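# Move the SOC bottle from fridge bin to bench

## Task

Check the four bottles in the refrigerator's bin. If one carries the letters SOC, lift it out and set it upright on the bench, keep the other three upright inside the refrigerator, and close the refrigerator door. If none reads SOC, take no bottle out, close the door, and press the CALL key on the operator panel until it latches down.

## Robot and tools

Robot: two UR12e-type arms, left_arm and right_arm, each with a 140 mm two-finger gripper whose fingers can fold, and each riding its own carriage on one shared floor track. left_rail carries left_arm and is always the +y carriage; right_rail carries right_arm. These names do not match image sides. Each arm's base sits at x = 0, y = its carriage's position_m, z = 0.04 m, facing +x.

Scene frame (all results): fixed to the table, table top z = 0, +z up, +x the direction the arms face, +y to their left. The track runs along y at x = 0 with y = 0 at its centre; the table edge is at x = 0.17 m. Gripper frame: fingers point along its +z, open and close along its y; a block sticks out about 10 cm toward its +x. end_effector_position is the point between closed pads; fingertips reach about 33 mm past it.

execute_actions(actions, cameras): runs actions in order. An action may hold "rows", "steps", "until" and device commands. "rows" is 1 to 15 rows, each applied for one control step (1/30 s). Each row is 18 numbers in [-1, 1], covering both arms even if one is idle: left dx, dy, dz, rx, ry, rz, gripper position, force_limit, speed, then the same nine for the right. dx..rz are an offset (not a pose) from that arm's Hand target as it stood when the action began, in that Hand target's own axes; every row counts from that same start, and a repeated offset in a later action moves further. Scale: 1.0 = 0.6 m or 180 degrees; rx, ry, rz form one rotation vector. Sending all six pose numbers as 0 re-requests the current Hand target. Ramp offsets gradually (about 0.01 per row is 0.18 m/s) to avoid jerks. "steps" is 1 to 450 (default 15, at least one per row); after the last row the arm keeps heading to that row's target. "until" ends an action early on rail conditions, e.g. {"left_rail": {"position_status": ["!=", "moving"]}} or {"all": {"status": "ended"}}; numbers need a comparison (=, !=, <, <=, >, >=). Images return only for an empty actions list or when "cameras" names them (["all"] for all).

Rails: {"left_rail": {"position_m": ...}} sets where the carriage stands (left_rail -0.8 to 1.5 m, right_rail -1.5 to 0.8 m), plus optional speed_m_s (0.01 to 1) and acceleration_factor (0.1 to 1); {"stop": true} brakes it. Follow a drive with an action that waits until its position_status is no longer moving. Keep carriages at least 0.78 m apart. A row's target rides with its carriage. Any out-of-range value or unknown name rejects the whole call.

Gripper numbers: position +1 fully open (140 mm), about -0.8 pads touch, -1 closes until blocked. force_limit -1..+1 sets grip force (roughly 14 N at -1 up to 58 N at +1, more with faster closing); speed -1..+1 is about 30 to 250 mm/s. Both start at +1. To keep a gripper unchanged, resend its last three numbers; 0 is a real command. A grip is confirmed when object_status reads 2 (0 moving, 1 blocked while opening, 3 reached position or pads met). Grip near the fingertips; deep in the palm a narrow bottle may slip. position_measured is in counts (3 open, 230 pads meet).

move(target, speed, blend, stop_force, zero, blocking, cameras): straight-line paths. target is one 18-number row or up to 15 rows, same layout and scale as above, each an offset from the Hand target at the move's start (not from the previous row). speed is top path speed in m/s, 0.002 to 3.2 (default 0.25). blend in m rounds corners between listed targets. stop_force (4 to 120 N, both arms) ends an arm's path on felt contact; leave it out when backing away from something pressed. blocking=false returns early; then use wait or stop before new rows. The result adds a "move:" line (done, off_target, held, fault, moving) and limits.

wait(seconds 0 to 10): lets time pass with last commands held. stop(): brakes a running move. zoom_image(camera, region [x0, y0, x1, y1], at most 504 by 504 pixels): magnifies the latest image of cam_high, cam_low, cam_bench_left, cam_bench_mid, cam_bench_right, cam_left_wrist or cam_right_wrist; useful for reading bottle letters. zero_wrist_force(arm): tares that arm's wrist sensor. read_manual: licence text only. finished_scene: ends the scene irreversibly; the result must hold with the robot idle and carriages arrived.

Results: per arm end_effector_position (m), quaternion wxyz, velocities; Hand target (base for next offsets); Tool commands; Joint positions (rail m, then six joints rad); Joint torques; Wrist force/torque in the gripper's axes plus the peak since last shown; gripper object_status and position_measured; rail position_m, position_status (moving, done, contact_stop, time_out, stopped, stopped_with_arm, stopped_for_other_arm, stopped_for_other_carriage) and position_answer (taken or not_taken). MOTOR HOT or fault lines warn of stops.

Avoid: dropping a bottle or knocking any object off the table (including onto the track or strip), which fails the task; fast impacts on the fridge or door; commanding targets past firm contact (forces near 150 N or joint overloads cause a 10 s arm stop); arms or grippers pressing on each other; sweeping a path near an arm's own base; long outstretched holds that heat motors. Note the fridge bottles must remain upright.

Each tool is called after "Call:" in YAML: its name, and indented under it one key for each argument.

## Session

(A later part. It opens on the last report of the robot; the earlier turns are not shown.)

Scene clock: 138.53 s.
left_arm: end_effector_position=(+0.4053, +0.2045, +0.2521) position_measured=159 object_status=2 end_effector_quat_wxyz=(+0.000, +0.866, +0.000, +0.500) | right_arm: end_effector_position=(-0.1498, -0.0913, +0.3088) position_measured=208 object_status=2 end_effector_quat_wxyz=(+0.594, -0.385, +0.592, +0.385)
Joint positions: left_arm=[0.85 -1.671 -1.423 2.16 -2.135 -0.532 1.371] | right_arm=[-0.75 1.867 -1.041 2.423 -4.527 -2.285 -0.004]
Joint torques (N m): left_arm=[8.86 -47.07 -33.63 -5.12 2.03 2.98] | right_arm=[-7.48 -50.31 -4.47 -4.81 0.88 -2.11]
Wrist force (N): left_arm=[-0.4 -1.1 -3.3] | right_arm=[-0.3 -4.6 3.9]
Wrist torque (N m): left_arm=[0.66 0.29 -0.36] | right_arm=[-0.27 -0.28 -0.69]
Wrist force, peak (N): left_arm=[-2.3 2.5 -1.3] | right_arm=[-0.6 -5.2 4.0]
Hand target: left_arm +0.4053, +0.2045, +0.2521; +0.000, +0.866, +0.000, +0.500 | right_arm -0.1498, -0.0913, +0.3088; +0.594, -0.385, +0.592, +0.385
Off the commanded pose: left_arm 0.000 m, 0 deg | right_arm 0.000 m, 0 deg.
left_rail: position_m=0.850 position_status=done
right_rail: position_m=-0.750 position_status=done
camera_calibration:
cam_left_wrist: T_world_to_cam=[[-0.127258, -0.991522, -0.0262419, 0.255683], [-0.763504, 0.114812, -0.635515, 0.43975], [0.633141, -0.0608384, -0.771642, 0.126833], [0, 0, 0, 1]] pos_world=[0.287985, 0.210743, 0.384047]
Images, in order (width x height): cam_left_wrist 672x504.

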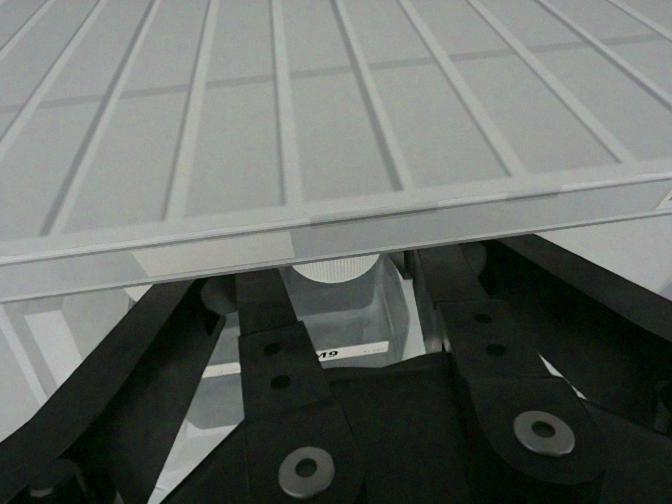

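Call:
move:
  target:
    - [0.0087,0,-0.005,0,0,0,-1,-0.01,-1,0,0,0,0,0,0,-0.97,-1,-1]
    - [-0.0163,0,-0.0483,0,0,0,-1,-0.01,-1,0,0,0,0,0,0,-0.97,-1,-1]
  speed: 0.03
  cameras: ["cam_left_wrist"]

Scene clock: 140.90 s.
left_arm: end_effector_position=(+0.3754, +0.2045, +0.2581) position_measured=159 object_status=2 end_effector_quat_wxyz=(+0.000, +0.866, +0.000, +0.500) | right_arm: end_effector_position=(-0.1498, -0.0913, +0.3088) position_measured=208 object_status=2 end_effector_quat_wxyz=(+0.594, -0.385, +0.592, +0.385)
Joint positions: left_arm=[0.85 -1.718 -1.447 2.152 -2.027 -0.542 1.281] | right_arm=[-0.75 1.867 -1.041 2.423 -4.527 -2.285 -0.004]
Joint torques (N m): left_arm=[-12.18 -71.15 -48.28 -1.47 0.28 -3.62] | right_arm=[-9.39 -49.43 -5.13 -4.74 0.89 -1.77]
Wrist force (N): left_arm=[-1.6 1.3 0.7] | right_arm=[0.7 -3.9 3.7]
Wrist torque (N m): left_arm=[0.62 0.46 -0.32] | right_arm=[-0.24 -0.30 -0.69]
Wrist force, peak (N): left_arm=[-6.3 2.0 0.4] | right_arm=[1.3 -5.0 3.5]
Hand target: left_arm +0.3753, +0.2045, +0.2581; +0.000, +0.866, +0.000, +0.500 | right_arm -0.1498, -0.0913, +0.3088; +0.594, -0.385, +0.592, +0.385
Off the commanded pose: left_arm 0.000 m, 0 deg | right_arm 0.000 m, 0 deg.
left_rail: position_m=0.850 position_status=done
right_rail: position_m=-0.750 position_status=done
move: done
camera_calibration:
cam_left_wrist: T_world_to_cam=[[-0.127258, -0.991522, -0.0262419, 0.251936], [-0.763504, 0.114812, -0.635515, 0.420745], [0.633141, -0.0608384, -0.771642, 0.150388], [0, 0, 0, 1]] pos_world=[0.258085, 0.210643, 0.390047]
Images, in order (width x height): cam_left_wrist 672x504.

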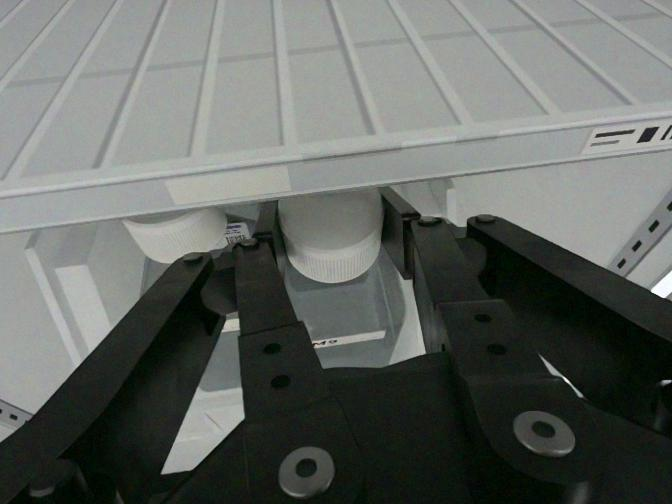

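Call:
move:
  target:
    - [0,0,-0.0538,0,0.0667,0,-1,-0.01,-1,0,0,0,0,0,0,-0.97,-1,-1]
    - [-0.0077,0,-0.0964,0,0.1333,0,-1,-0.01,-1,0,0,0,0,0,0,-0.97,-1,-1]
  speed: 0.03
  blend: 0.01
  cameras: ["cam_left_wrist"]

Scene clock: 149.90 s.
left_arm: end_effector_position=(+0.3229, +0.2044, +0.2830) position_measured=159 object_status=2 end_effector_quat_wxyz=(+0.000, +0.743, +0.000, +0.669) | right_arm: end_effector_position=(-0.1498, -0.0913, +0.3088) position_measured=208 object_status=2 end_effector_quat_wxyz=(+0.594, -0.385, +0.592, +0.385)
Joint positions: left_arm=[0.85 -1.868 -1.313 2.044 -1.076 -0.316 0.329] | right_arm=[-0.75 1.867 -1.041 2.423 -4.527 -2.285 -0.004]
Joint torques (N m): left_arm=[-14.35 -52.73 -43.6 2.38 3.28 -3.81] | right_arm=[-8.54 -49.33 -5.91 -4.81 1.2 -1.87]
Wrist force (N): left_arm=[-6.0 2.2 -2.4] | right_arm=[-0.5 -5.3 3.7]
Wrist torque (N m): left_arm=[0.83 0.09 -0.32] | right_arm=[-0.38 -0.33 -0.70]
Wrist force, peak (N): left_arm=[-6.6 2.4 -2.2] | right_arm=[-0.7 -5.2 4.1]
Hand target: left_arm +0.3229, +0.2044, +0.2830; +0.000, +0.743, +0.000, +0.669 | right_arm -0.1498, -0.0913, +0.3088; +0.594, -0.385, +0.592, +0.385
Off the commanded pose: left_arm 0.000 m, 0 deg | right_arm 0.000 m, 0 deg.
left_rail: position_m=0.850 position_status=done
right_rail: position_m=-0.750 position_status=done
move: done
camera_calibration:
cam_left_wrist: T_world_to_cam=[[-0.105707, -0.991483, -0.0760817, 0.253057], [-0.439373, 0.115206, -0.890886, 0.363995], [0.892063, -0.0607443, -0.447809, 0.0275926], [0, 0, 0, 1]] pos_world=[0.162065, 0.210643, 0.355887]
Images, in order (width x height): cam_left_wrist 672x504.

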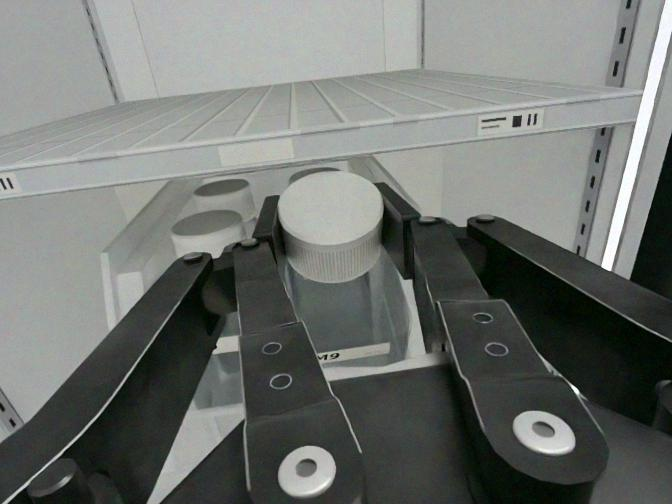

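Call:
move:
  target:
    - [-0.0056,0,-0.0373,0,0.061,0,-1,-0.01,-1,0,0,0,0,0,0,-0.97,-1,-1]
    - [0.0607,0,-0.092,0,0.061,0,-1,-0.01,-1,0,0,0,0,0,0,-0.97,-1,-1]
  speed: 0.04
  blend: 0.01
  cameras: ["cam_left_wrist"]

Scene clock: 154.30 s.
left_arm: end_effector_position=(+0.2720, +0.2044, +0.3247) position_measured=159 object_status=2 end_effector_quat_wxyz=(+0.000, +0.676, +0.000, +0.737) | right_arm: end_effector_position=(-0.1498, -0.0913, +0.3088) position_measured=208 object_status=2 end_effector_quat_wxyz=(+0.594, -0.385, +0.592, +0.385)
Joint positions: left_arm=[0.85 -1.946 -1.194 1.919 -0.491 -0.386 -0.217] | right_arm=[-0.75 1.867 -1.041 2.423 -4.527 -2.285 -0.004]
Joint torques (N m): left_arm=[-15.39 -86.51 -43.02 6.56 -2.2 3.59] | right_arm=[-7.44 -51.02 -5.81 -4.23 1.14 -1.76]
Wrist force (N): left_arm=[-4.6 2.0 -2.7] | right_arm=[-0.6 -5.3 3.6]
Wrist torque (N m): left_arm=[0.73 0.10 -0.67] | right_arm=[-0.39 -0.30 -0.69]
Wrist force, peak (N): left_arm=[-7.1 2.1 -2.4] | right_arm=[0.1 -5.2 4.3]
Hand target: left_arm +0.2718, +0.2044, +0.3250; +0.000, +0.676, +0.000, +0.737 | right_arm -0.1498, -0.0913, +0.3088; +0.594, -0.385, +0.592, +0.385
Off the commanded pose: left_arm 0.000 m, 0 deg | right_arm 0.000 m, 0 deg.
left_rail: position_m=0.850 position_status=done
right_rail: position_m=-0.750 position_status=done
move: done
camera_calibration:
cam_left_wrist: T_world_to_cam=[[-0.0890534, -0.991494, -0.0949123, 0.252374], [-0.261328, 0.115211, -0.95835, 0.352294], [0.961133, -0.0605411, -0.269365, 0.0149252], [0, 0, 0, 1]] pos_world=[0.100194, 0.210543, 0.365595]
Images, in order (width x height): cam_left_wrist 672x504.

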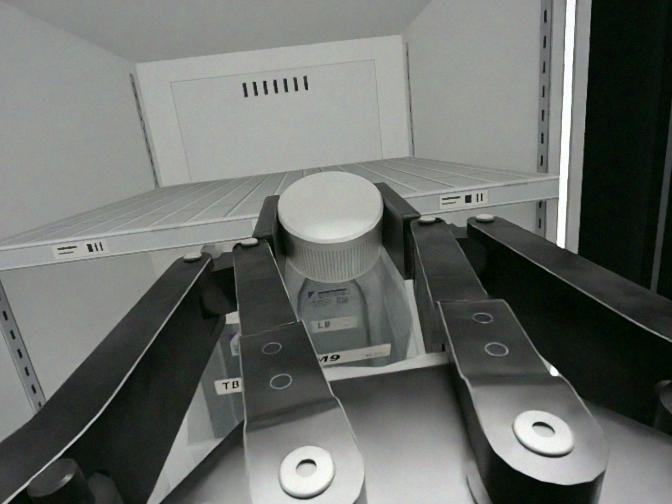

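Call:
move:
  target:
    - [0.028,0,-0.131,0,0,0,-1,-0.01,-1,0,0,0,0,0,0,-0.97,-1,-1]
    - [-0.021,0,-0.239,0,-0.1944,0,-1,-0.01,-1,0,0,0,0,0,0,-0.97,-1,-1]
  speed: 0.1
  blend: 0.02
  cameras: ["cam_left_wrist"]

Call:
zoom_image:
  camera: "cam_left_wrist"
  region: [100, 0, 500, 300]

Scene clock: 160.30 s.
left_arm: end_effector_position=(+0.1301, +0.2042, +0.3000) position_measured=159 object_status=2 end_effector_quat_wxyz=(+0.000, +0.866, +0.000, +0.500) | right_arm: end_effector_position=(-0.1498, -0.0913, +0.3088) position_measured=208 object_status=2 end_effector_quat_wxyz=(+0.594, -0.385, +0.592, +0.385)
Joint positions: left_arm=[0.85 -2.085 -1.48 1.997 -1.382 -0.717 0.723] | right_arm=[-0.75 1.867 -1.041 2.423 -4.527 -2.285 -0.004]
Joint torques (N m): left_arm=[12.77 -75.13 -38.04 -4.67 1.1 3.8] | right_arm=[-5.61 -49.41 -6.68 -4.35 1.53 -1.74]
Wrist force (N): left_arm=[-5.8 1.6 -0.3] | right_arm=[-0.2 -4.7 3.4]
Wrist torque (N m): left_arm=[0.55 0.35 -0.60] | right_arm=[-0.25 -0.31 -0.69]
Wrist force, peak (N): left_arm=[-7.7 2.6 -2.3] | right_arm=[-0.5 -5.2 4.3]
Hand target: left_arm +0.1301, +0.2042, +0.3000; +0.000, +0.866, +0.000, +0.500 | right_arm -0.1498, -0.0913, +0.3088; +0.594, -0.385, +0.592, +0.385
Off the commanded pose: left_arm 0.000 m, 0 deg | right_arm 0.000 m, 0 deg.
left_rail: position_m=0.850 position_status=done
right_rail: position_m=-0.750 position_status=done
move: done
camera_calibration:
cam_left_wrist: T_world_to_cam=[[-0.127249, -0.991523, -0.0262549, 0.221614], [-0.763415, 0.114805, -0.635623, 0.260079], [0.633249, -0.0608391, -0.771553, 0.33804], [0, 0, 0, 1]] pos_world=[0.0126851, 0.210443, 0.431947]
Images, in order (width x height): cam_left_wrist 672x504.

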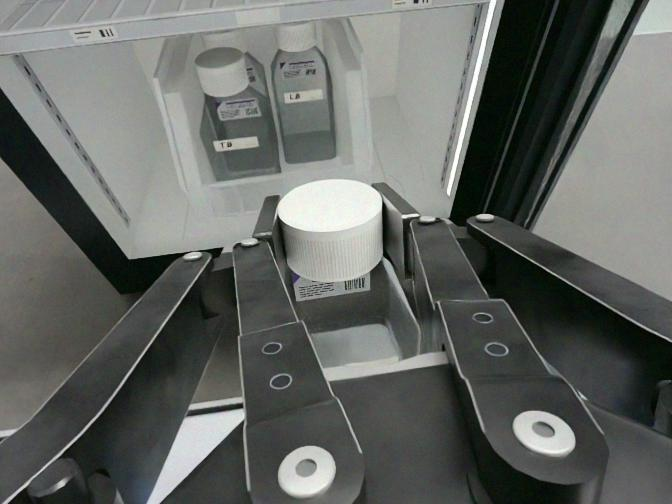

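Scaled by 1.260 from the camera's 672x504 image, which has a finer 960x720 frame.

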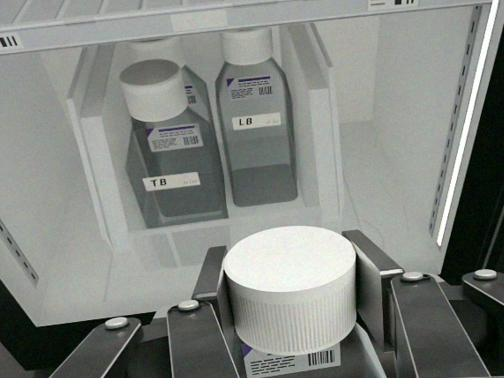

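Call:
execute_actions:
  actions:
    - {"left_rail":{"position_m":1.45,"acceleration_factor":0.4,"speed_m_s":0.5},"steps":250,"until":{"left_rail":{"position_status":["!=","moving"]}}}

Call:
move:
  target:
    - [0.142,0,0.245,0,0,0,-1,-0.01,-1,0,0,0,0,0,0,-0.97,-1,-1]
    - [-0.03,0,0.345,0,0,0,-1,-0.01,-1,0,0,0,0,0,0,-0.97,-1,-1]
  speed: 0.12
  cameras: ["cam_left_wrist","cam_bench_left"]

Scene clock: 163.20 s.
left_arm: end_effector_position=(+0.1301, +0.8042, +0.3000) position_measured=159 object_status=2 end_effector_quat_wxyz=(+0.000, +0.866, +0.000, +0.500) | right_arm: end_effector_position=(-0.1498, -0.0913, +0.3088) position_measured=208 object_status=2 end_effector_quat_wxyz=(+0.594, -0.385, +0.592, +0.385)
Joint positions: left_arm=[1.45 -2.085 -1.48 1.997 -1.382 -0.717 0.724] | right_arm=[-0.75 1.867 -1.041 2.423 -4.527 -2.285 -0.004]
Joint torques (N m): left_arm=[6.36 -50.51 -46.27 -3.07 2.65 3.45] | right_arm=[-5.55 -50.72 -6.17 -3.99 1.28 -1.62]
Wrist force (N): left_arm=[-5.7 1.2 -0.5] | right_arm=[-0.4 -4.7 3.9]
Wrist torque (N m): left_arm=[0.45 0.33 -0.59] | right_arm=[-0.26 -0.25 -0.70]
Wrist force, peak (N): left_arm=[-6.0 2.9 -0.3] | right_arm=[-1.4 -5.4 4.1]
Hand target: left_arm +0.1301, +0.8042, +0.3000; +0.000, +0.866, +0.000, +0.500 | right_arm -0.1498, -0.0913, +0.3088; +0.594, -0.385, +0.592, +0.385
Tool commands: left_gripper/position=-1.0 left_gripper/force_limit=-0.01 left_gripper/speed=-1.0 right_gripper/position=-0.97 right_gripper/force_limit=-1.0 right_gripper/speed=-1.0
Off the commanded pose: left_arm 0.000 m, 0 deg | right_arm 0.000 m, 0 deg.
left_rail: position_m=1.450 speed_m_s=0.50 position_status=done
right_rail: position_m=-0.750 position_status=done

Scene clock: 166.77 s.
left_arm: end_effector_position=(+0.3003, +0.8044, +0.1810) position_measured=159 object_status=2 end_effector_quat_wxyz=(+0.000, +0.866, +0.000, +0.500) | right_arm: end_effector_position=(-0.1498, -0.0913, +0.3088) position_measured=208 object_status=2 end_effector_quat_wxyz=(+0.594, -0.385, +0.592, +0.385)
Joint positions: left_arm=[1.45 -1.836 -1.366 2.19 -1.969 -0.582 1.073] | right_arm=[-0.75 1.867 -1.041 2.423 -4.527 -2.285 -0.004]
Joint torques (N m): left_arm=[14.16 -51.05 -29.41 -6.87 5.12 4.53] | right_arm=[-6.17 -51.63 -6.69 -3.94 1.37 -1.67]
Wrist force (N): left_arm=[-5.6 1.2 0.1] | right_arm=[0.4 -4.9 3.1]
Wrist torque (N m): left_arm=[0.52 0.32 -0.56] | right_arm=[-0.29 -0.38 -0.70]
Wrist force, peak (N): left_arm=[-6.8 1.7 -1.6] | right_arm=[-1.3 -5.2 4.0]
Hand target: left_arm +0.3003, +0.8044, +0.1809; +0.000, +0.866, +0.000, +0.500 | right_arm -0.1498, -0.0913, +0.3088; +0.594, -0.385, +0.592, +0.385
Off the commanded pose: left_arm 0.000 m, 0 deg | right_arm 0.000 m, 0 deg.
left_rail: position_m=1.450 speed_m_s=0.50 position_status=done
right_rail: position_m=-0.750 position_status=done
move: done
camera_calibration:
cam_left_wrist: T_world_to_cam=[[-0.127265, -0.991523, -0.0262075, 0.835263], [-0.763683, 0.114813, -0.6353, 0.245549], [0.632923, -0.060837, -0.77182, 0.175117], [0, 0, 0, 1]] pos_world=[0.182985, 0.810643, 0.313046]
Images, in order (width x height): cam_bench_left 672x504, cam_left_wrist 672x504.

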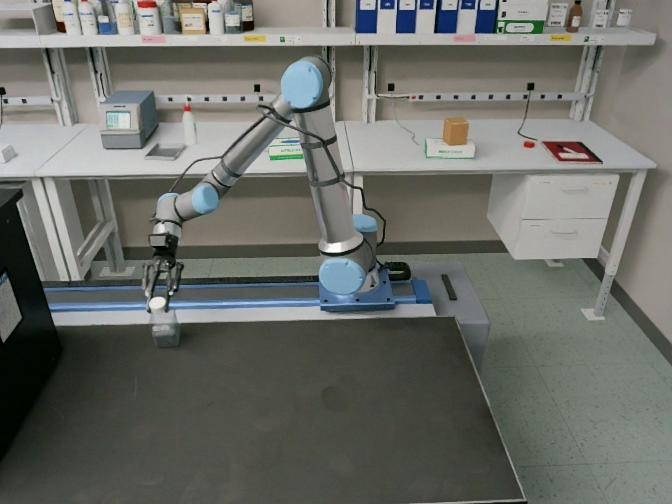

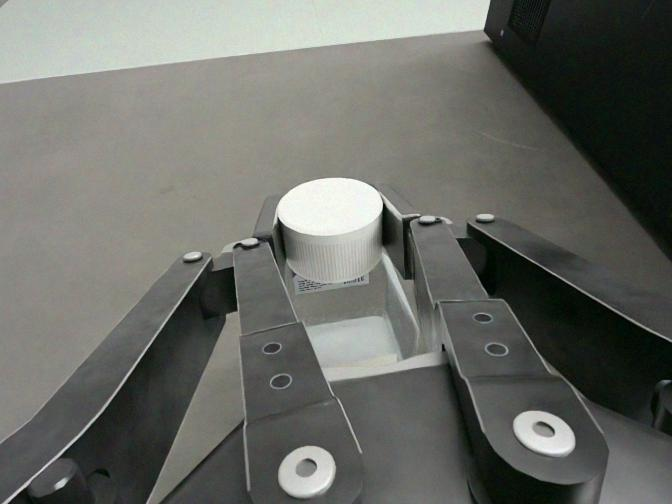

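Call:
move:
  target: [-0.101,0,0.0583,0,0,0,-1,-0.01,-1,0,0,0,0,0,0,-0.97,-1,-1]
  speed: 0.015
  stop_force: 4
  cameras: ["cam_left_wrist","cam_bench_left"]

Scene clock: 168.73 s.
left_arm: end_effector_position=(+0.3003, +0.8044, +0.1740) position_measured=159 object_status=2 end_effector_quat_wxyz=(+0.000, +0.866, +0.000, +0.500) | right_arm: end_effector_position=(-0.1498, -0.0913, +0.3088) position_measured=208 object_status=2 end_effector_quat_wxyz=(+0.594, -0.385, +0.592, +0.385)
Joint positions: left_arm=[1.45 -1.835 -1.355 2.194 -1.983 -0.582 1.073] | right_arm=[-0.75 1.867 -1.041 2.423 -4.527 -2.285 -0.004]
Joint torques (N m): left_arm=[6.88 -77.21 -44.96 -0.85 3.63 -0.93] | right_arm=[-5.59 -49.81 -6.77 -3.91 1.52 -1.58]
Wrist force (N): left_arm=[-4.5 1.3 -0.5] | right_arm=[-0.5 -5.1 3.5]
Wrist torque (N m): left_arm=[0.54 0.25 -0.55] | right_arm=[-0.35 -0.42 -0.69]
Wrist force, peak (N): left_arm=[9.3 -1.1 -8.2] | right_arm=[-1.0 -5.3 3.9]
Hand target: left_arm +0.3003, +0.8044, +0.1740; +0.000, +0.866, +0.000, +0.500 (not the last commanded pose) | right_arm -0.1498, -0.0913, +0.3088; +0.594, -0.385, +0.592, +0.385
Off the commanded pose: left_arm 0.063 m, 0 deg | right_arm 0.000 m, 0 deg.
left_rail: position_m=1.450 speed_m_s=0.50 position_status=done
right_rail: position_m=-0.750 position_status=done
move: contact (left_arm)
camera_calibration:
cam_left_wrist: T_world_to_cam=[[-0.127275, -0.991517, -0.0263441, 0.835119], [-0.763679, 0.114908, -0.635288, 0.24102], [0.632926, -0.0607381, -0.771826, 0.169635], [0, 0, 0, 1]] pos_world=[0.182985, 0.810643, 0.306046]
Images, in order (width x height): cam_bench_left 672x504, cam_left_wrist 672x504.

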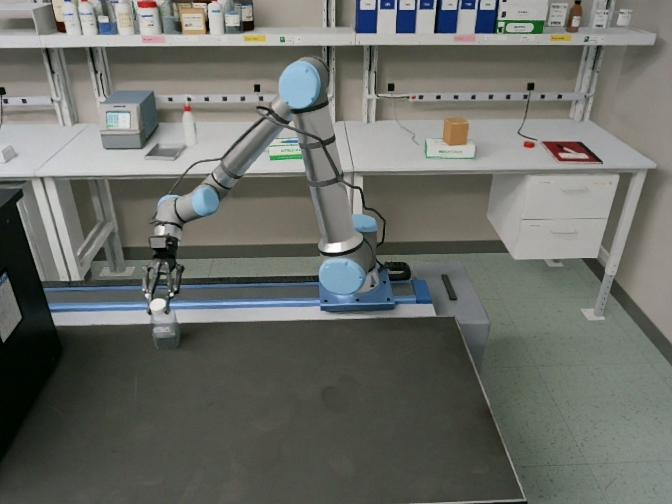

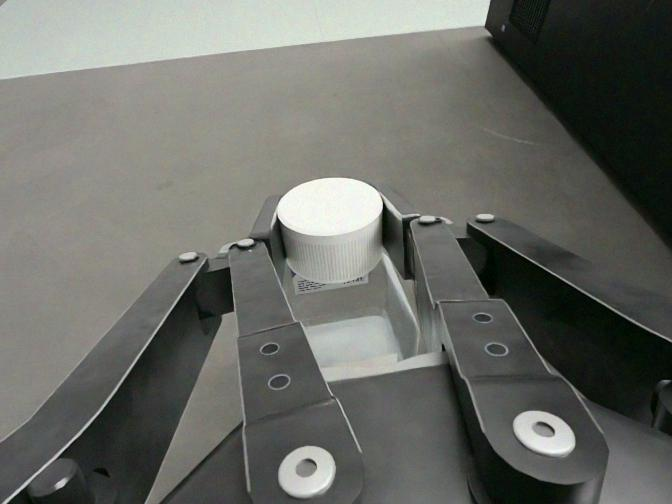

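Call:
move:
  target: [-0.015,0,0.0083,0,0,0,-1,-0.01,-1,0,0,0,0,0,0,-0.97,-1,-1]
  speed: 0.004
  stop_force: 5

Call:
execute_actions:
  actions:
    - {"rows":[[0,0,0,0,0,0,0.0,-1,-1,0,0,0,0,0,0,-0.97,-1,-1]],"steps":45}
  cameras: ["cam_left_wrist"]

Scene clock: 170.43 s.
left_arm: end_effector_position=(+0.3003, +0.8043, +0.1738) position_measured=159 object_status=2 end_effector_quat_wxyz=(+0.000, +0.866, +0.000, +0.500) | right_arm: end_effector_position=(-0.1498, -0.0913, +0.3088) position_measured=208 object_status=2 end_effector_quat_wxyz=(+0.594, -0.385, +0.592, +0.385)
Joint positions: left_arm=[1.45 -1.835 -1.355 2.195 -1.984 -0.582 1.073] | right_arm=[-0.75 1.867 -1.041 2.423 -4.527 -2.285 -0.004]
Joint torques (N m): left_arm=[4.67 -72.53 -41.89 -1.44 1.2 -2.42] | right_arm=[-5.19 -49.93 -6.83 -3.98 1.14 -1.43]
Wrist force (N): left_arm=[0.9 -0.2 -3.7] | right_arm=[-1.1 -4.4 3.5]
Wrist torque (N m): left_arm=[0.54 0.28 -0.49] | right_arm=[-0.18 -0.26 -0.69]
Wrist force, peak (N): left_arm=[3.4 -0.7 -5.7] | right_arm=[-0.9 -5.3 4.4]
Hand target: left_arm +0.3003, +0.8043, +0.1738; +0.000, +0.866, +0.000, +0.500 (not the last commanded pose) | right_arm -0.1498, -0.0913, +0.3088; +0.594, -0.385, +0.592, +0.385
Off the commanded pose: left_arm 0.010 m, 0 deg | right_arm 0.000 m, 0 deg.
left_rail: position_m=1.450 speed_m_s=0.50 position_status=done
right_rail: position_m=-0.750 position_status=done
move: contact (left_arm)

Scene clock: 172.13 s.
left_arm: end_effector_position=(+0.3003, +0.8043, +0.1738) position_measured=129 object_status=3 end_effector_quat_wxyz=(+0.000, +0.866, +0.000, +0.500) | right_arm: end_effector_position=(-0.1498, -0.0913, +0.3088) position_measured=208 object_status=2 end_effector_quat_wxyz=(+0.594, -0.385, +0.592, +0.385)
Joint positions: left_arm=[1.45 -1.835 -1.355 2.195 -1.984 -0.582 1.073] | right_arm=[-0.75 1.867 -1.041 2.423 -4.527 -2.285 -0.004]
Joint torques (N m): left_arm=[4.21 -70.23 -41.66 -5.5 3.23 -2.92] | right_arm=[-4.66 -50.68 -7.1 -3.84 1.68 -1.4]
Wrist force (N): left_arm=[-1.7 1.1 -2.1] | right_arm=[-0.6 -4.7 3.3]
Wrist torque (N m): left_arm=[0.49 0.15 -0.55] | right_arm=[-0.26 -0.29 -0.69]
Wrist force, peak (N): left_arm=[1.0 -0.4 -3.6] | right_arm=[0.0 -5.5 3.9]
Hand target: left_arm +0.3003, +0.8043, +0.1738; +0.000, +0.866, +0.000, +0.500 | right_arm -0.1498, -0.0913, +0.3088; +0.594, -0.385, +0.592, +0.385
Off the commanded pose: left_arm 0.000 m, 0 deg | right_arm 0.000 m, 0 deg.
left_rail: position_m=1.450 speed_m_s=0.50 position_status=done
right_rail: position_m=-0.750 position_status=done
camera_calibration:
cam_left_wrist: T_world_to_cam=[[-0.127261, -0.991523, -0.0262048, 0.834974], [-0.763684, 0.114808, -0.6353, 0.24099], [0.632923, -0.0608369, -0.77182, 0.169554], [0, 0, 0, 1]] pos_world=[0.182985, 0.810543, 0.305846]
Images, in order (width x height): cam_left_wrist 672x504.

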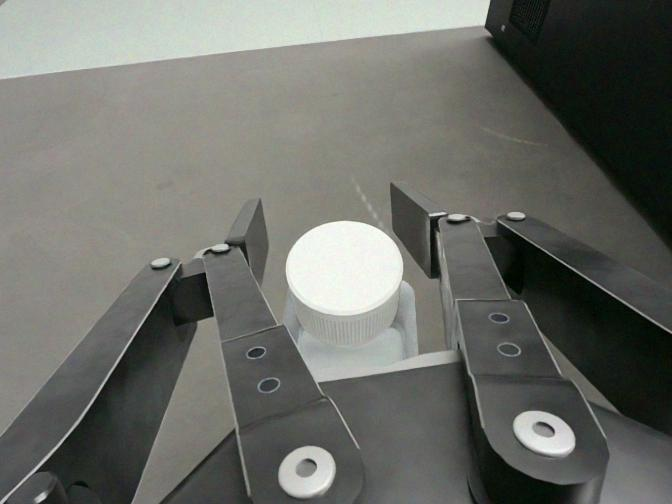

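Call:
move:
  target: [0,0,-0.2,0,0,0,0.0,-1,-1,0,0,0,0,0,0,-0.97,-1,-1]
  speed: 0.1
  cameras: ["cam_left_wrist","cam_bench_left"]

Call:
zoom_image:
  camera: "cam_bench_left"
  region: [120, 240, 220, 360]

Scene clock: 177.03 s.
left_arm: end_effector_position=(+0.1965, +0.8042, +0.2337) position_measured=129 object_status=3 end_effector_quat_wxyz=(+0.000, +0.866, +0.000, +0.500) | right_arm: end_effector_position=(-0.1498, -0.0913, +0.3088) position_measured=208 object_status=2 end_effector_quat_wxyz=(+0.594, -0.385, +0.592, +0.385)
Joint positions: left_arm=[1.45 -1.992 -1.434 2.103 -1.623 -0.66 0.839] | right_arm=[-0.75 1.867 -1.041 2.423 -4.527 -2.285 -0.004]
Joint torques (N m): left_arm=[-14.96 -72.19 -47.29 0.36 -0.43 -4.21] | right_arm=[-7.27 -50 -8.3 -3.68 1.37 -1.34]
Wrist force (N): left_arm=[-2.4 1.4 -1.4] | right_arm=[-1.1 -5.1 3.5]
Wrist torque (N m): left_arm=[0.55 0.25 -0.26] | right_arm=[-0.34 -0.29 -0.69]
Wrist force, peak (N): left_arm=[-2.2 1.7 -2.7] | right_arm=[-1.0 -5.6 3.6]
Hand target: left_arm +0.1964, +0.8042, +0.2338; +0.000, +0.866, +0.000, +0.500 | right_arm -0.1498, -0.0913, +0.3088; +0.594, -0.385, +0.592, +0.385
Off the commanded pose: left_arm 0.000 m, 0 deg | right_arm 0.000 m, 0 deg.
left_rail: position_m=1.450 speed_m_s=0.50 position_status=done
right_rail: position_m=-0.750 position_status=done
move: done
camera_calibration:
cam_left_wrist: T_world_to_cam=[[-0.127327, -0.991517, -0.0261304, 0.823207], [-0.763676, 0.114811, -0.635309, 0.199786], [0.63292, -0.0609366, -0.771816, 0.281557], [0, 0, 0, 1]] pos_world=[0.079185, 0.810443, 0.365747]
Images, in order (width x height): cam_bench_left 672x504, cam_left_wrist 672x504.

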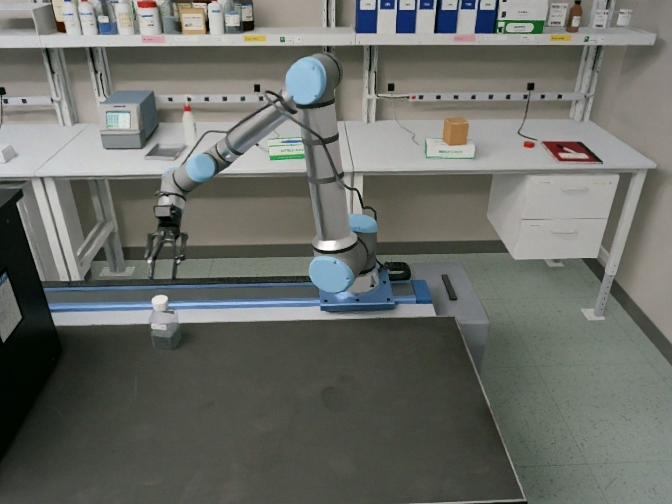

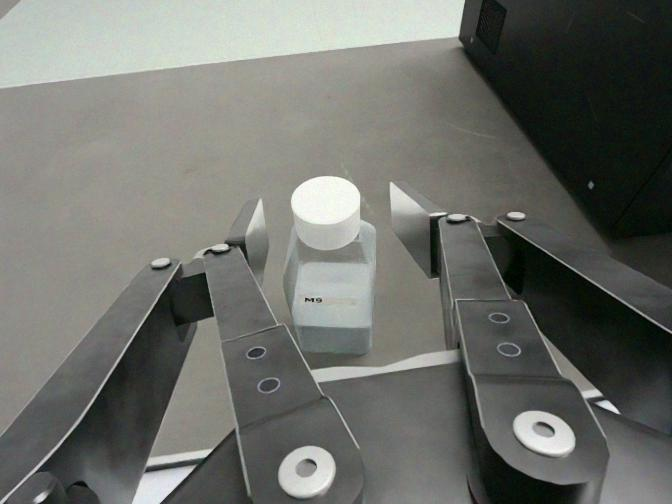

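Scaled by 4.200 from the camera's 672x504 image, which has a finer 960x720 frame.

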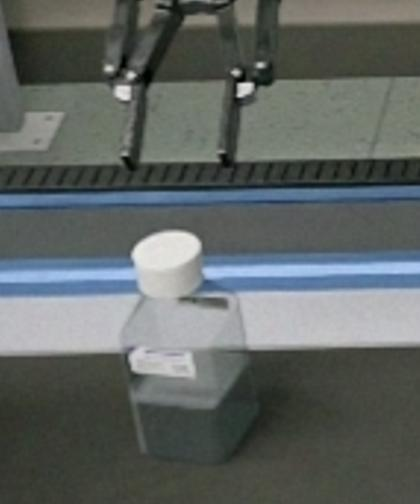

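Call:
execute_actions:
  actions:
    - {"left_rail":{"position_m":0.85,"acceleration_factor":1,"speed_m_s":1},"steps":250,"until":{"left_rail":{"position_status":["!=","moving"]}}}

Call:
move:
  target: [0.2003,-0.123,0.153,0,0,0,0.0,-1,-1,0,0,0,0,0,0,-0.97,-1,-1]
  speed: 0.12
  cameras: ["cam_left_wrist"]

Scene clock: 179.43 s.
left_arm: end_effector_position=(+0.1964, +0.2043, +0.2338) position_measured=129 object_status=3 end_effector_quat_wxyz=(+0.000, +0.866, +0.000, +0.500) | right_arm: end_effector_position=(-0.1498, -0.0913, +0.3088) position_measured=208 object_status=2 end_effector_quat_wxyz=(+0.594, -0.385, +0.592, +0.385)
Joint positions: left_arm=[0.85 -1.992 -1.434 2.102 -1.622 -0.66 0.839] | right_arm=[-0.75 1.867 -1.041 2.423 -4.527 -2.285 -0.004]
Joint torques (N m): left_arm=[-1.74 -51.36 -34.31 -3.59 2.13 -3.51] | right_arm=[-3.54 -50.47 -8.25 -3.62 1.65 -1.15]
Wrist force (N): left_arm=[-2.1 1.7 -1.7] | right_arm=[-1.0 -4.8 3.0]
Wrist torque (N m): left_arm=[0.62 0.18 -0.27] | right_arm=[-0.28 -0.23 -0.69]
Wrist force, peak (N): left_arm=[-2.4 4.3 -1.6] | right_arm=[-0.8 -5.2 3.8]
Hand target: left_arm +0.1964, +0.2042, +0.2338; +0.000, +0.866, +0.000, +0.500 | right_arm -0.1498, -0.0913, +0.3088; +0.594, -0.385, +0.592, +0.385
Tool commands: left_gripper/position=+0.0 left_gripper/force_limit=-1.0 left_gripper/speed=-1.0 right_gripper/position=-0.97 right_gripper/force_limit=-1.0 right_gripper/speed=-1.0
Off the commanded pose: left_arm 0.000 m, 0 deg | right_arm 0.000 m, 0 deg.
left_rail: position_m=0.850 position_status=done
right_rail: position_m=-0.750 position_status=done

Scene clock: 181.50 s.
left_arm: end_effector_position=(+0.3358, +0.2781, +0.2919) position_measured=129 object_status=3 end_effector_quat_wxyz=(+0.000, +0.866, +0.000, +0.500) | right_arm: end_effector_position=(-0.1498, -0.0913, +0.3088) position_measured=208 object_status=2 end_effector_quat_wxyz=(+0.594, -0.385, +0.592, +0.385)
Joint positions: left_arm=[0.85 -1.808 -1.627 2.232 -1.788 -0.571 1.119] | right_arm=[-0.75 1.867 -1.041 2.423 -4.527 -2.285 -0.004]
Joint torques (N m): left_arm=[13.83 -52.77 -34.27 -6.65 3.91 4.7] | right_arm=[-4.97 -51.59 -8.43 -3.51 1.31 -1.2]
Wrist force (N): left_arm=[-1.9 2.2 -2.5] | right_arm=[0.1 -5.1 3.7]
Wrist torque (N m): left_arm=[0.82 0.13 -0.53] | right_arm=[-0.33 -0.28 -0.69]
Wrist force, peak (N): left_arm=[-2.9 2.3 -2.4] | right_arm=[-0.8 -5.5 3.5]
Hand target: left_arm +0.3359, +0.2782, +0.2920; +0.000, +0.866, +0.000, +0.500 | right_arm -0.1498, -0.0913, +0.3088; +0.594, -0.385, +0.592, +0.385
Off the commanded pose: left_arm 0.000 m, 0 deg | right_arm 0.000 m, 0 deg.
left_rail: position_m=0.850 position_status=done
right_rail: position_m=-0.750 position_status=done
move: done
camera_calibration:
cam_left_wrist: T_world_to_cam=[[-0.127183, -0.991535, -0.0261458, 0.320808], [-0.763656, 0.114707, -0.635352, 0.403587], [0.632973, -0.0608398, -0.77178, 0.206198], [0, 0, 0, 1]] pos_world=[0.218485, 0.284343, 0.423947]
Images, in order (width x height): cam_left_wrist 672x504.

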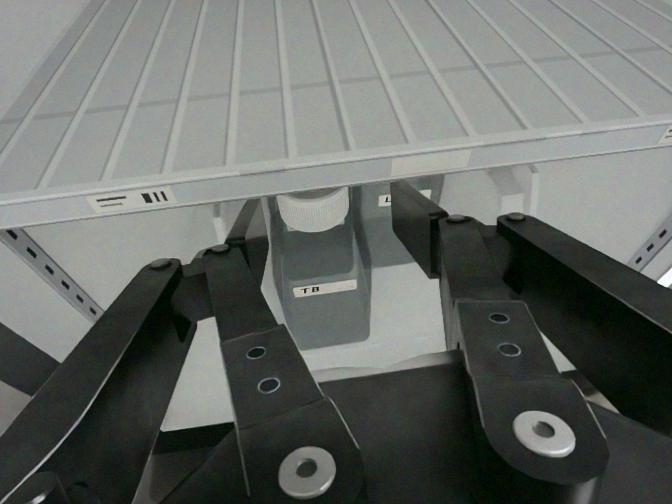

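Call:
move:
  target: [0,-0.005,0.127,0,0,0,0.0,-1,-1,0,0,0,0,0,0,-0.97,-1,-1]
  speed: 0.03
  stop_force: 6

Call:
execute_actions:
  actions:
    - {"rows":[[0,0,0,0,0,0,-1,0.3,-1,0,0,0,0,0,0,-0.97,-1,-1]],"steps":75}
  cameras: ["cam_left_wrist"]

Scene clock: 185.53 s.
left_arm: end_effector_position=(+0.4019, +0.2812, +0.2539) position_measured=129 object_status=3 end_effector_quat_wxyz=(+0.000, +0.866, +0.000, +0.500) | right_arm: end_effector_position=(-0.1498, -0.0913, +0.3088) position_measured=208 object_status=2 end_effector_quat_wxyz=(+0.594, -0.385, +0.592, +0.385)
Joint positions: left_arm=[0.85 -1.691 -1.551 2.289 -2.104 -0.536 1.333] | right_arm=[-0.75 1.867 -1.041 2.423 -4.527 -2.285 -0.004]
Joint torques (N m): left_arm=[12.55 -34.22 -32.3 -7.3 4.08 4.03] | right_arm=[-3.6 -52.98 -8.39 -3.79 1.65 -1.1]
Wrist force (N): left_arm=[-2.2 1.9 -1.6] | right_arm=[0.2 -5.0 3.7]
Wrist torque (N m): left_arm=[0.65 0.26 -0.55] | right_arm=[-0.32 -0.30 -0.70]
Wrist force, peak (N): left_arm=[-2.8 2.3 -2.4] | right_arm=[-0.6 -5.4 3.9]
Hand target: left_arm +0.4019, +0.2812, +0.2539; +0.000, +0.866, +0.000, +0.500 | right_arm -0.1498, -0.0913, +0.3088; +0.594, -0.385, +0.592, +0.385
Off the commanded pose: left_arm 0.000 m, 0 deg | right_arm 0.000 m, 0 deg.
left_rail: position_m=0.850 position_status=done
right_rail: position_m=-0.750 position_status=done
move: done

Scene clock: 188.23 s.
left_arm: end_effector_position=(+0.4019, +0.2812, +0.2539) position_measured=161 object_status=2 end_effector_quat_wxyz=(+0.000, +0.866, +0.000, +0.500) | right_arm: end_effector_position=(-0.1498, -0.0913, +0.3088) position_measured=208 object_status=2 end_effector_quat_wxyz=(+0.594, -0.385, +0.592, +0.385)
Joint positions: left_arm=[0.85 -1.691 -1.551 2.289 -2.104 -0.536 1.333] | right_arm=[-0.75 1.867 -1.041 2.423 -4.527 -2.285 -0.004]
Joint torques (N m): left_arm=[6.86 -44.54 -45.25 -7.32 2.54 2.02] | right_arm=[-5.73 -51.29 -9.53 -3.2 1.58 -1.01]
Wrist force (N): left_arm=[-4.7 1.6 -0.8] | right_arm=[-0.8 -5.4 3.4]
Wrist torque (N m): left_arm=[0.69 0.36 -0.53] | right_arm=[-0.42 -0.36 -0.70]
Wrist force, peak (N): left_arm=[-5.9 2.1 -0.1] | right_arm=[-0.2 -5.2 4.0]
Hand target: left_arm +0.4019, +0.2812, +0.2539; +0.000, +0.866, +0.000, +0.500 | right_arm -0.1498, -0.0913, +0.3088; +0.594, -0.385, +0.592, +0.385
Off the commanded pose: left_arm 0.000 m, 0 deg | right_arm 0.000 m, 0 deg.
left_rail: position_m=0.850 position_status=done
right_rail: position_m=-0.750 position_status=done
camera_calibration:
cam_left_wrist: T_world_to_cam=[[-0.127265, -0.991523, -0.0262075, 0.331336], [-0.763683, 0.114813, -0.6353, 0.429459], [0.632923, -0.060837, -0.77182, 0.135171], [0, 0, 0, 1]] pos_world=[0.284585, 0.287443, 0.385846]
Images, in order (width x height): cam_left_wrist 672x504.

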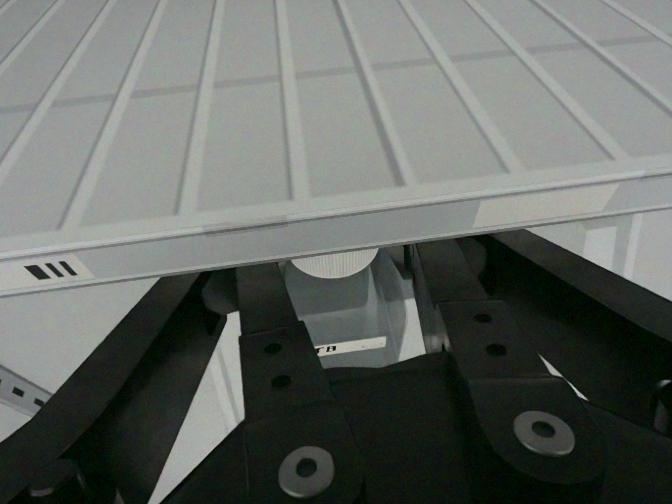

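Call:
move:
  target:
    - [0.0087,0,-0.005,0,0,0,-1,0.3,-1,0,0,0,0,0,0,-0.97,-1,-1]
    - [-0.0156,0,-0.0477,0,0,0,-1,0.3,-1,0,0,0,0,0,0,-0.97,-1,-1]
    - [-0.0161,0,-0.1015,0,0.0667,0,-1,0.3,-1,0,0,0,0,0,0,-0.97,-1,-1]
  speed: 0.04
  blend: 0.004
  cameras: ["cam_left_wrist"]

Scene clock: 193.03 s.
left_arm: end_effector_position=(+0.3444, +0.2812, +0.2759) position_measured=161 object_status=2 end_effector_quat_wxyz=(+0.000, +0.809, +0.000, +0.588) end_effector_velocity=(+0.000, +0.000, +0.000) end_effector_angular_velocity=(-0.001, -0.002, +0.000) | right_arm: end_effector_position=(-0.1498, -0.0913, +0.3088) position_measured=208 object_status=2 end_effector_quat_wxyz=(+0.594, -0.385, +0.592, +0.385)
Joint positions: left_arm=[0.85 -1.846 -1.54 2.256 -1.59 -0.415 0.83] | right_arm=[-0.75 1.867 -1.041 2.423 -4.527 -2.285 -0.004]
Joint velocities: left_arm=[0 0 0 0 0.004 0.001 -0.005] | right_arm=[within noise]
Joint torques (N m): left_arm=[-14.24 -32.85 -48.78 0.02 5.02 -3.84] | right_arm=[-3.42 -53.57 -8.94 -3.05 1.51 -0.99]
Wrist force (N): left_arm=[-5.6 2.3 -0.6] | right_arm=[-0.5 -5.1 3.7]
Wrist torque (N m): left_arm=[0.83 0.05 -0.25] | right_arm=[-0.36 -0.26 -0.69]
Wrist force, peak (N): left_arm=[-6.4 1.8 0.2] | right_arm=[-1.4 -5.3 4.0]
Hand target: left_arm +0.3443, +0.2812, +0.2760; +0.000, +0.809, +0.000, +0.588 | right_arm -0.1498, -0.0913, +0.3088; +0.594, -0.385, +0.592, +0.385
Off the commanded pose: left_arm 0.000 m, 0 deg | right_arm 0.000 m, 0 deg.
left_rail: position_m=0.850 position_status=done
right_rail: position_m=-0.750 position_status=done
move: done; blend cut to 0.003 m at target 1
camera_calibration:
cam_left_wrist: T_world_to_cam=[[-0.119164, -0.9915, -0.0522285, 0.328881], [-0.615003, 0.115007, -0.780093, 0.388313], [0.779469, -0.0608385, -0.62348, 0.0972468], [0, 0, 0, 1]] pos_world=[0.202203, 0.287343, 0.380728]
Images, in order (width x height): cam_left_wrist 672x504.

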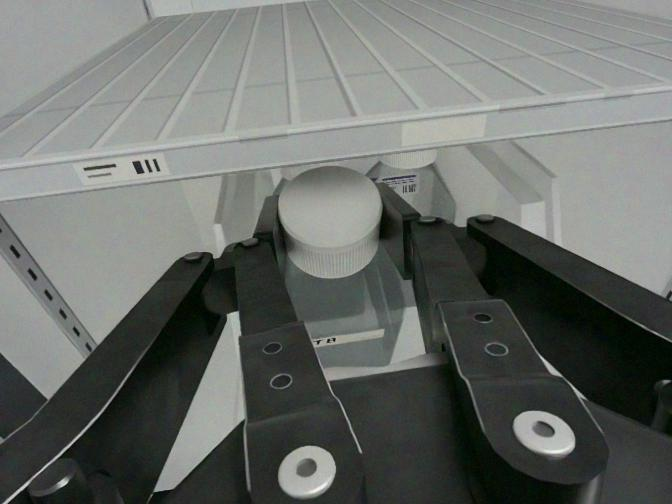

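Call:
move:
  target:
    - [0.002,0,-0.0433,0,0.0667,0,-1,0.3,-1,0,0,0,0,0,0,-0.97,-1,-1]
    - [-0.0113,0,-0.0787,0,0.1278,0,-1,0.3,-1,0,0,0,0,0,0,-0.97,-1,-1]
    - [0.042,0,-0.146,0,0.1278,0,-1,0.3,-1,0,0,0,0,0,0,-0.97,-1,-1]
  speed: 0.05
  blend: 0.008
  cameras: ["cam_left_wrist"]

Call:
zoom_image:
  camera: "cam_left_wrist"
  region: [200, 180, 450, 400]

Scene clock: 199.07 s.
left_arm: end_effector_position=(+0.2690, +0.2811, +0.3267) position_measured=161 object_status=2 end_effector_quat_wxyz=(+0.000, +0.676, +0.000, +0.737) | right_arm: end_effector_position=(-0.1498, -0.0913, +0.3088) position_measured=208 object_status=2 end_effector_quat_wxyz=(+0.594, -0.385, +0.592, +0.385)
Joint positions: left_arm=[0.85 -2.002 -1.306 2.075 -0.563 -0.44 -0.187] | right_arm=[-0.75 1.867 -1.041 2.423 -4.527 -2.285 -0.004]
Joint torques (N m): left_arm=[-11.9 -75.61 -42.57 6.82 -2.68 3.76] | right_arm=[-3.28 -50.97 -10.46 -3.3 1.58 -0.85]
Wrist force (N): left_arm=[-6.7 2.8 -2.7] | right_arm=[0.5 -5.0 3.5]
Wrist torque (N m): left_arm=[0.91 0.06 -0.67] | right_arm=[-0.32 -0.29 -0.69]
Wrist force, peak (N): left_arm=[-8.4 2.2 -2.2] | right_arm=[-0.6 -5.4 3.9]
Hand target: left_arm +0.2688, +0.2811, +0.3270; +0.000, +0.676, +0.000, +0.737 | right_arm -0.1498, -0.0913, +0.3088; +0.594, -0.385, +0.592, +0.385
Off the commanded pose: left_arm 0.000 m, 0 deg | right_arm 0.000 m, 0 deg.
left_rail: position_m=0.850 position_status=done
right_rail: position_m=-0.750 position_status=done
move: done
camera_calibration:
cam_left_wrist: T_world_to_cam=[[-0.0890245, -0.991494, -0.0949468, 0.328345], [-0.261024, 0.115218, -0.958432, 0.344494], [0.961219, -0.0605405, -0.269061, 0.0228442], [0, 0, 0, 1]] pos_world=[0.0971936, 0.287243, 0.367495]
Images, in order (width x height): cam_left_wrist 672x504.

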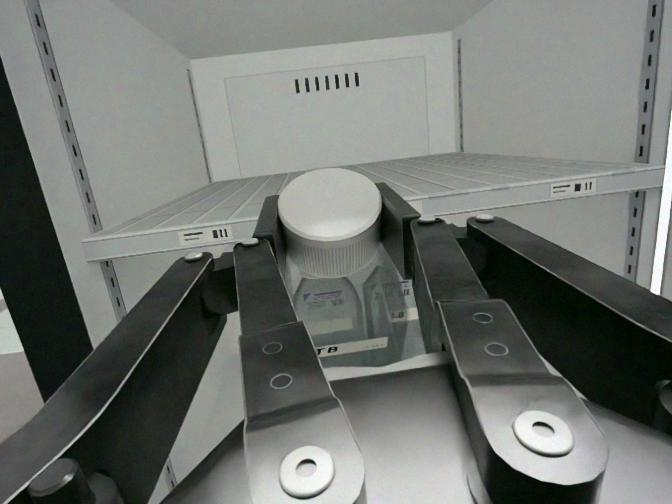

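Scaled by 2.016 from the camera's 672x504 image, which has a finer 960x720 frame.

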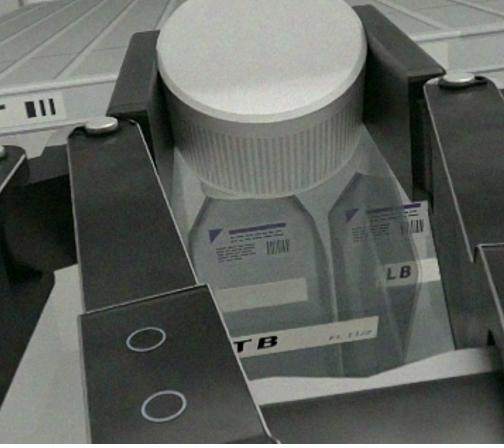

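Call:
move:
  target:
    - [0.028,0,-0.131,0,0,0,-1,0.3,-1,0,0,0,0,0,0,-0.97,-1,-1]
    - [-0.0247,0,-0.2347,0,-0.1944,0,-1,0.3,-1,0,0,0,0,0,0,-0.97,-1,-1]
  speed: 0.1
  blend: 0.02
  cameras: ["cam_left_wrist"]

Call:
zoom_image:
  camera: "cam_left_wrist"
  region: [200, 0, 450, 230]

Scene clock: 203.87 s.
left_arm: end_effector_position=(+0.1298, +0.2810, +0.3000) position_measured=161 object_status=2 end_effector_quat_wxyz=(+0.000, +0.866, +0.000, +0.500) | right_arm: end_effector_position=(-0.1498, -0.0913, +0.3088) position_measured=208 object_status=2 end_effector_quat_wxyz=(+0.594, -0.385, +0.592, +0.385)
Joint positions: left_arm=[0.85 -2.151 -1.601 2.113 -1.322 -0.761 0.65] | right_arm=[-0.75 1.867 -1.041 2.423 -4.527 -2.285 -0.004]
Joint torques (N m): left_arm=[13.24 -58.89 -37.97 -4.11 1.55 4.71] | right_arm=[-0.6 -50.25 -9.73 -3.14 1.51 -0.93]
Wrist force (N): left_arm=[-4.0 2.4 0.1] | right_arm=[-0.7 -5.2 3.3]
Wrist torque (N m): left_arm=[0.78 -0.16 -0.52] | right_arm=[-0.36 -0.23 -0.69]
Wrist force, peak (N): left_arm=[-6.6 3.0 -2.6] | right_arm=[0.2 -5.5 3.8]
Hand target: left_arm +0.1298, +0.2810, +0.2999; +0.000, +0.866, +0.000, +0.500 | right_arm -0.1498, -0.0913, +0.3088; +0.594, -0.385, +0.592, +0.385
Off the commanded pose: left_arm 0.000 m, 0 deg | right_arm 0.000 m, 0 deg.
left_rail: position_m=0.850 position_status=done
right_rail: position_m=-0.750 position_status=done
move: done
camera_calibration:
cam_left_wrist: T_world_to_cam=[[-0.127228, -0.991529, -0.02615, 0.297679], [-0.763241, 0.114705, -0.635851, 0.251095], [0.633464, -0.0609394, -0.771369, 0.342773], [0, 0, 0, 1]] pos_world=[0.0123851, 0.287243, 0.431848]
Images, in order (width x height): cam_left_wrist 672x504.

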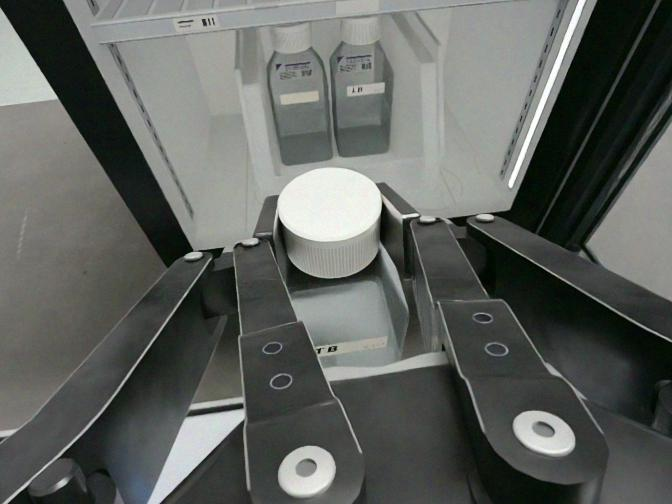

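Scaled by 2.016 from the camera's 672x504 image, which has a finer 960x720 frame.

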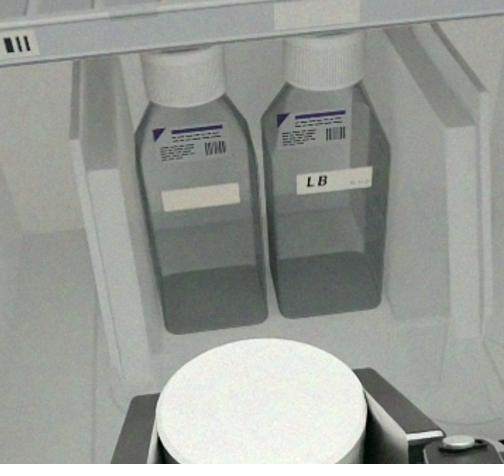

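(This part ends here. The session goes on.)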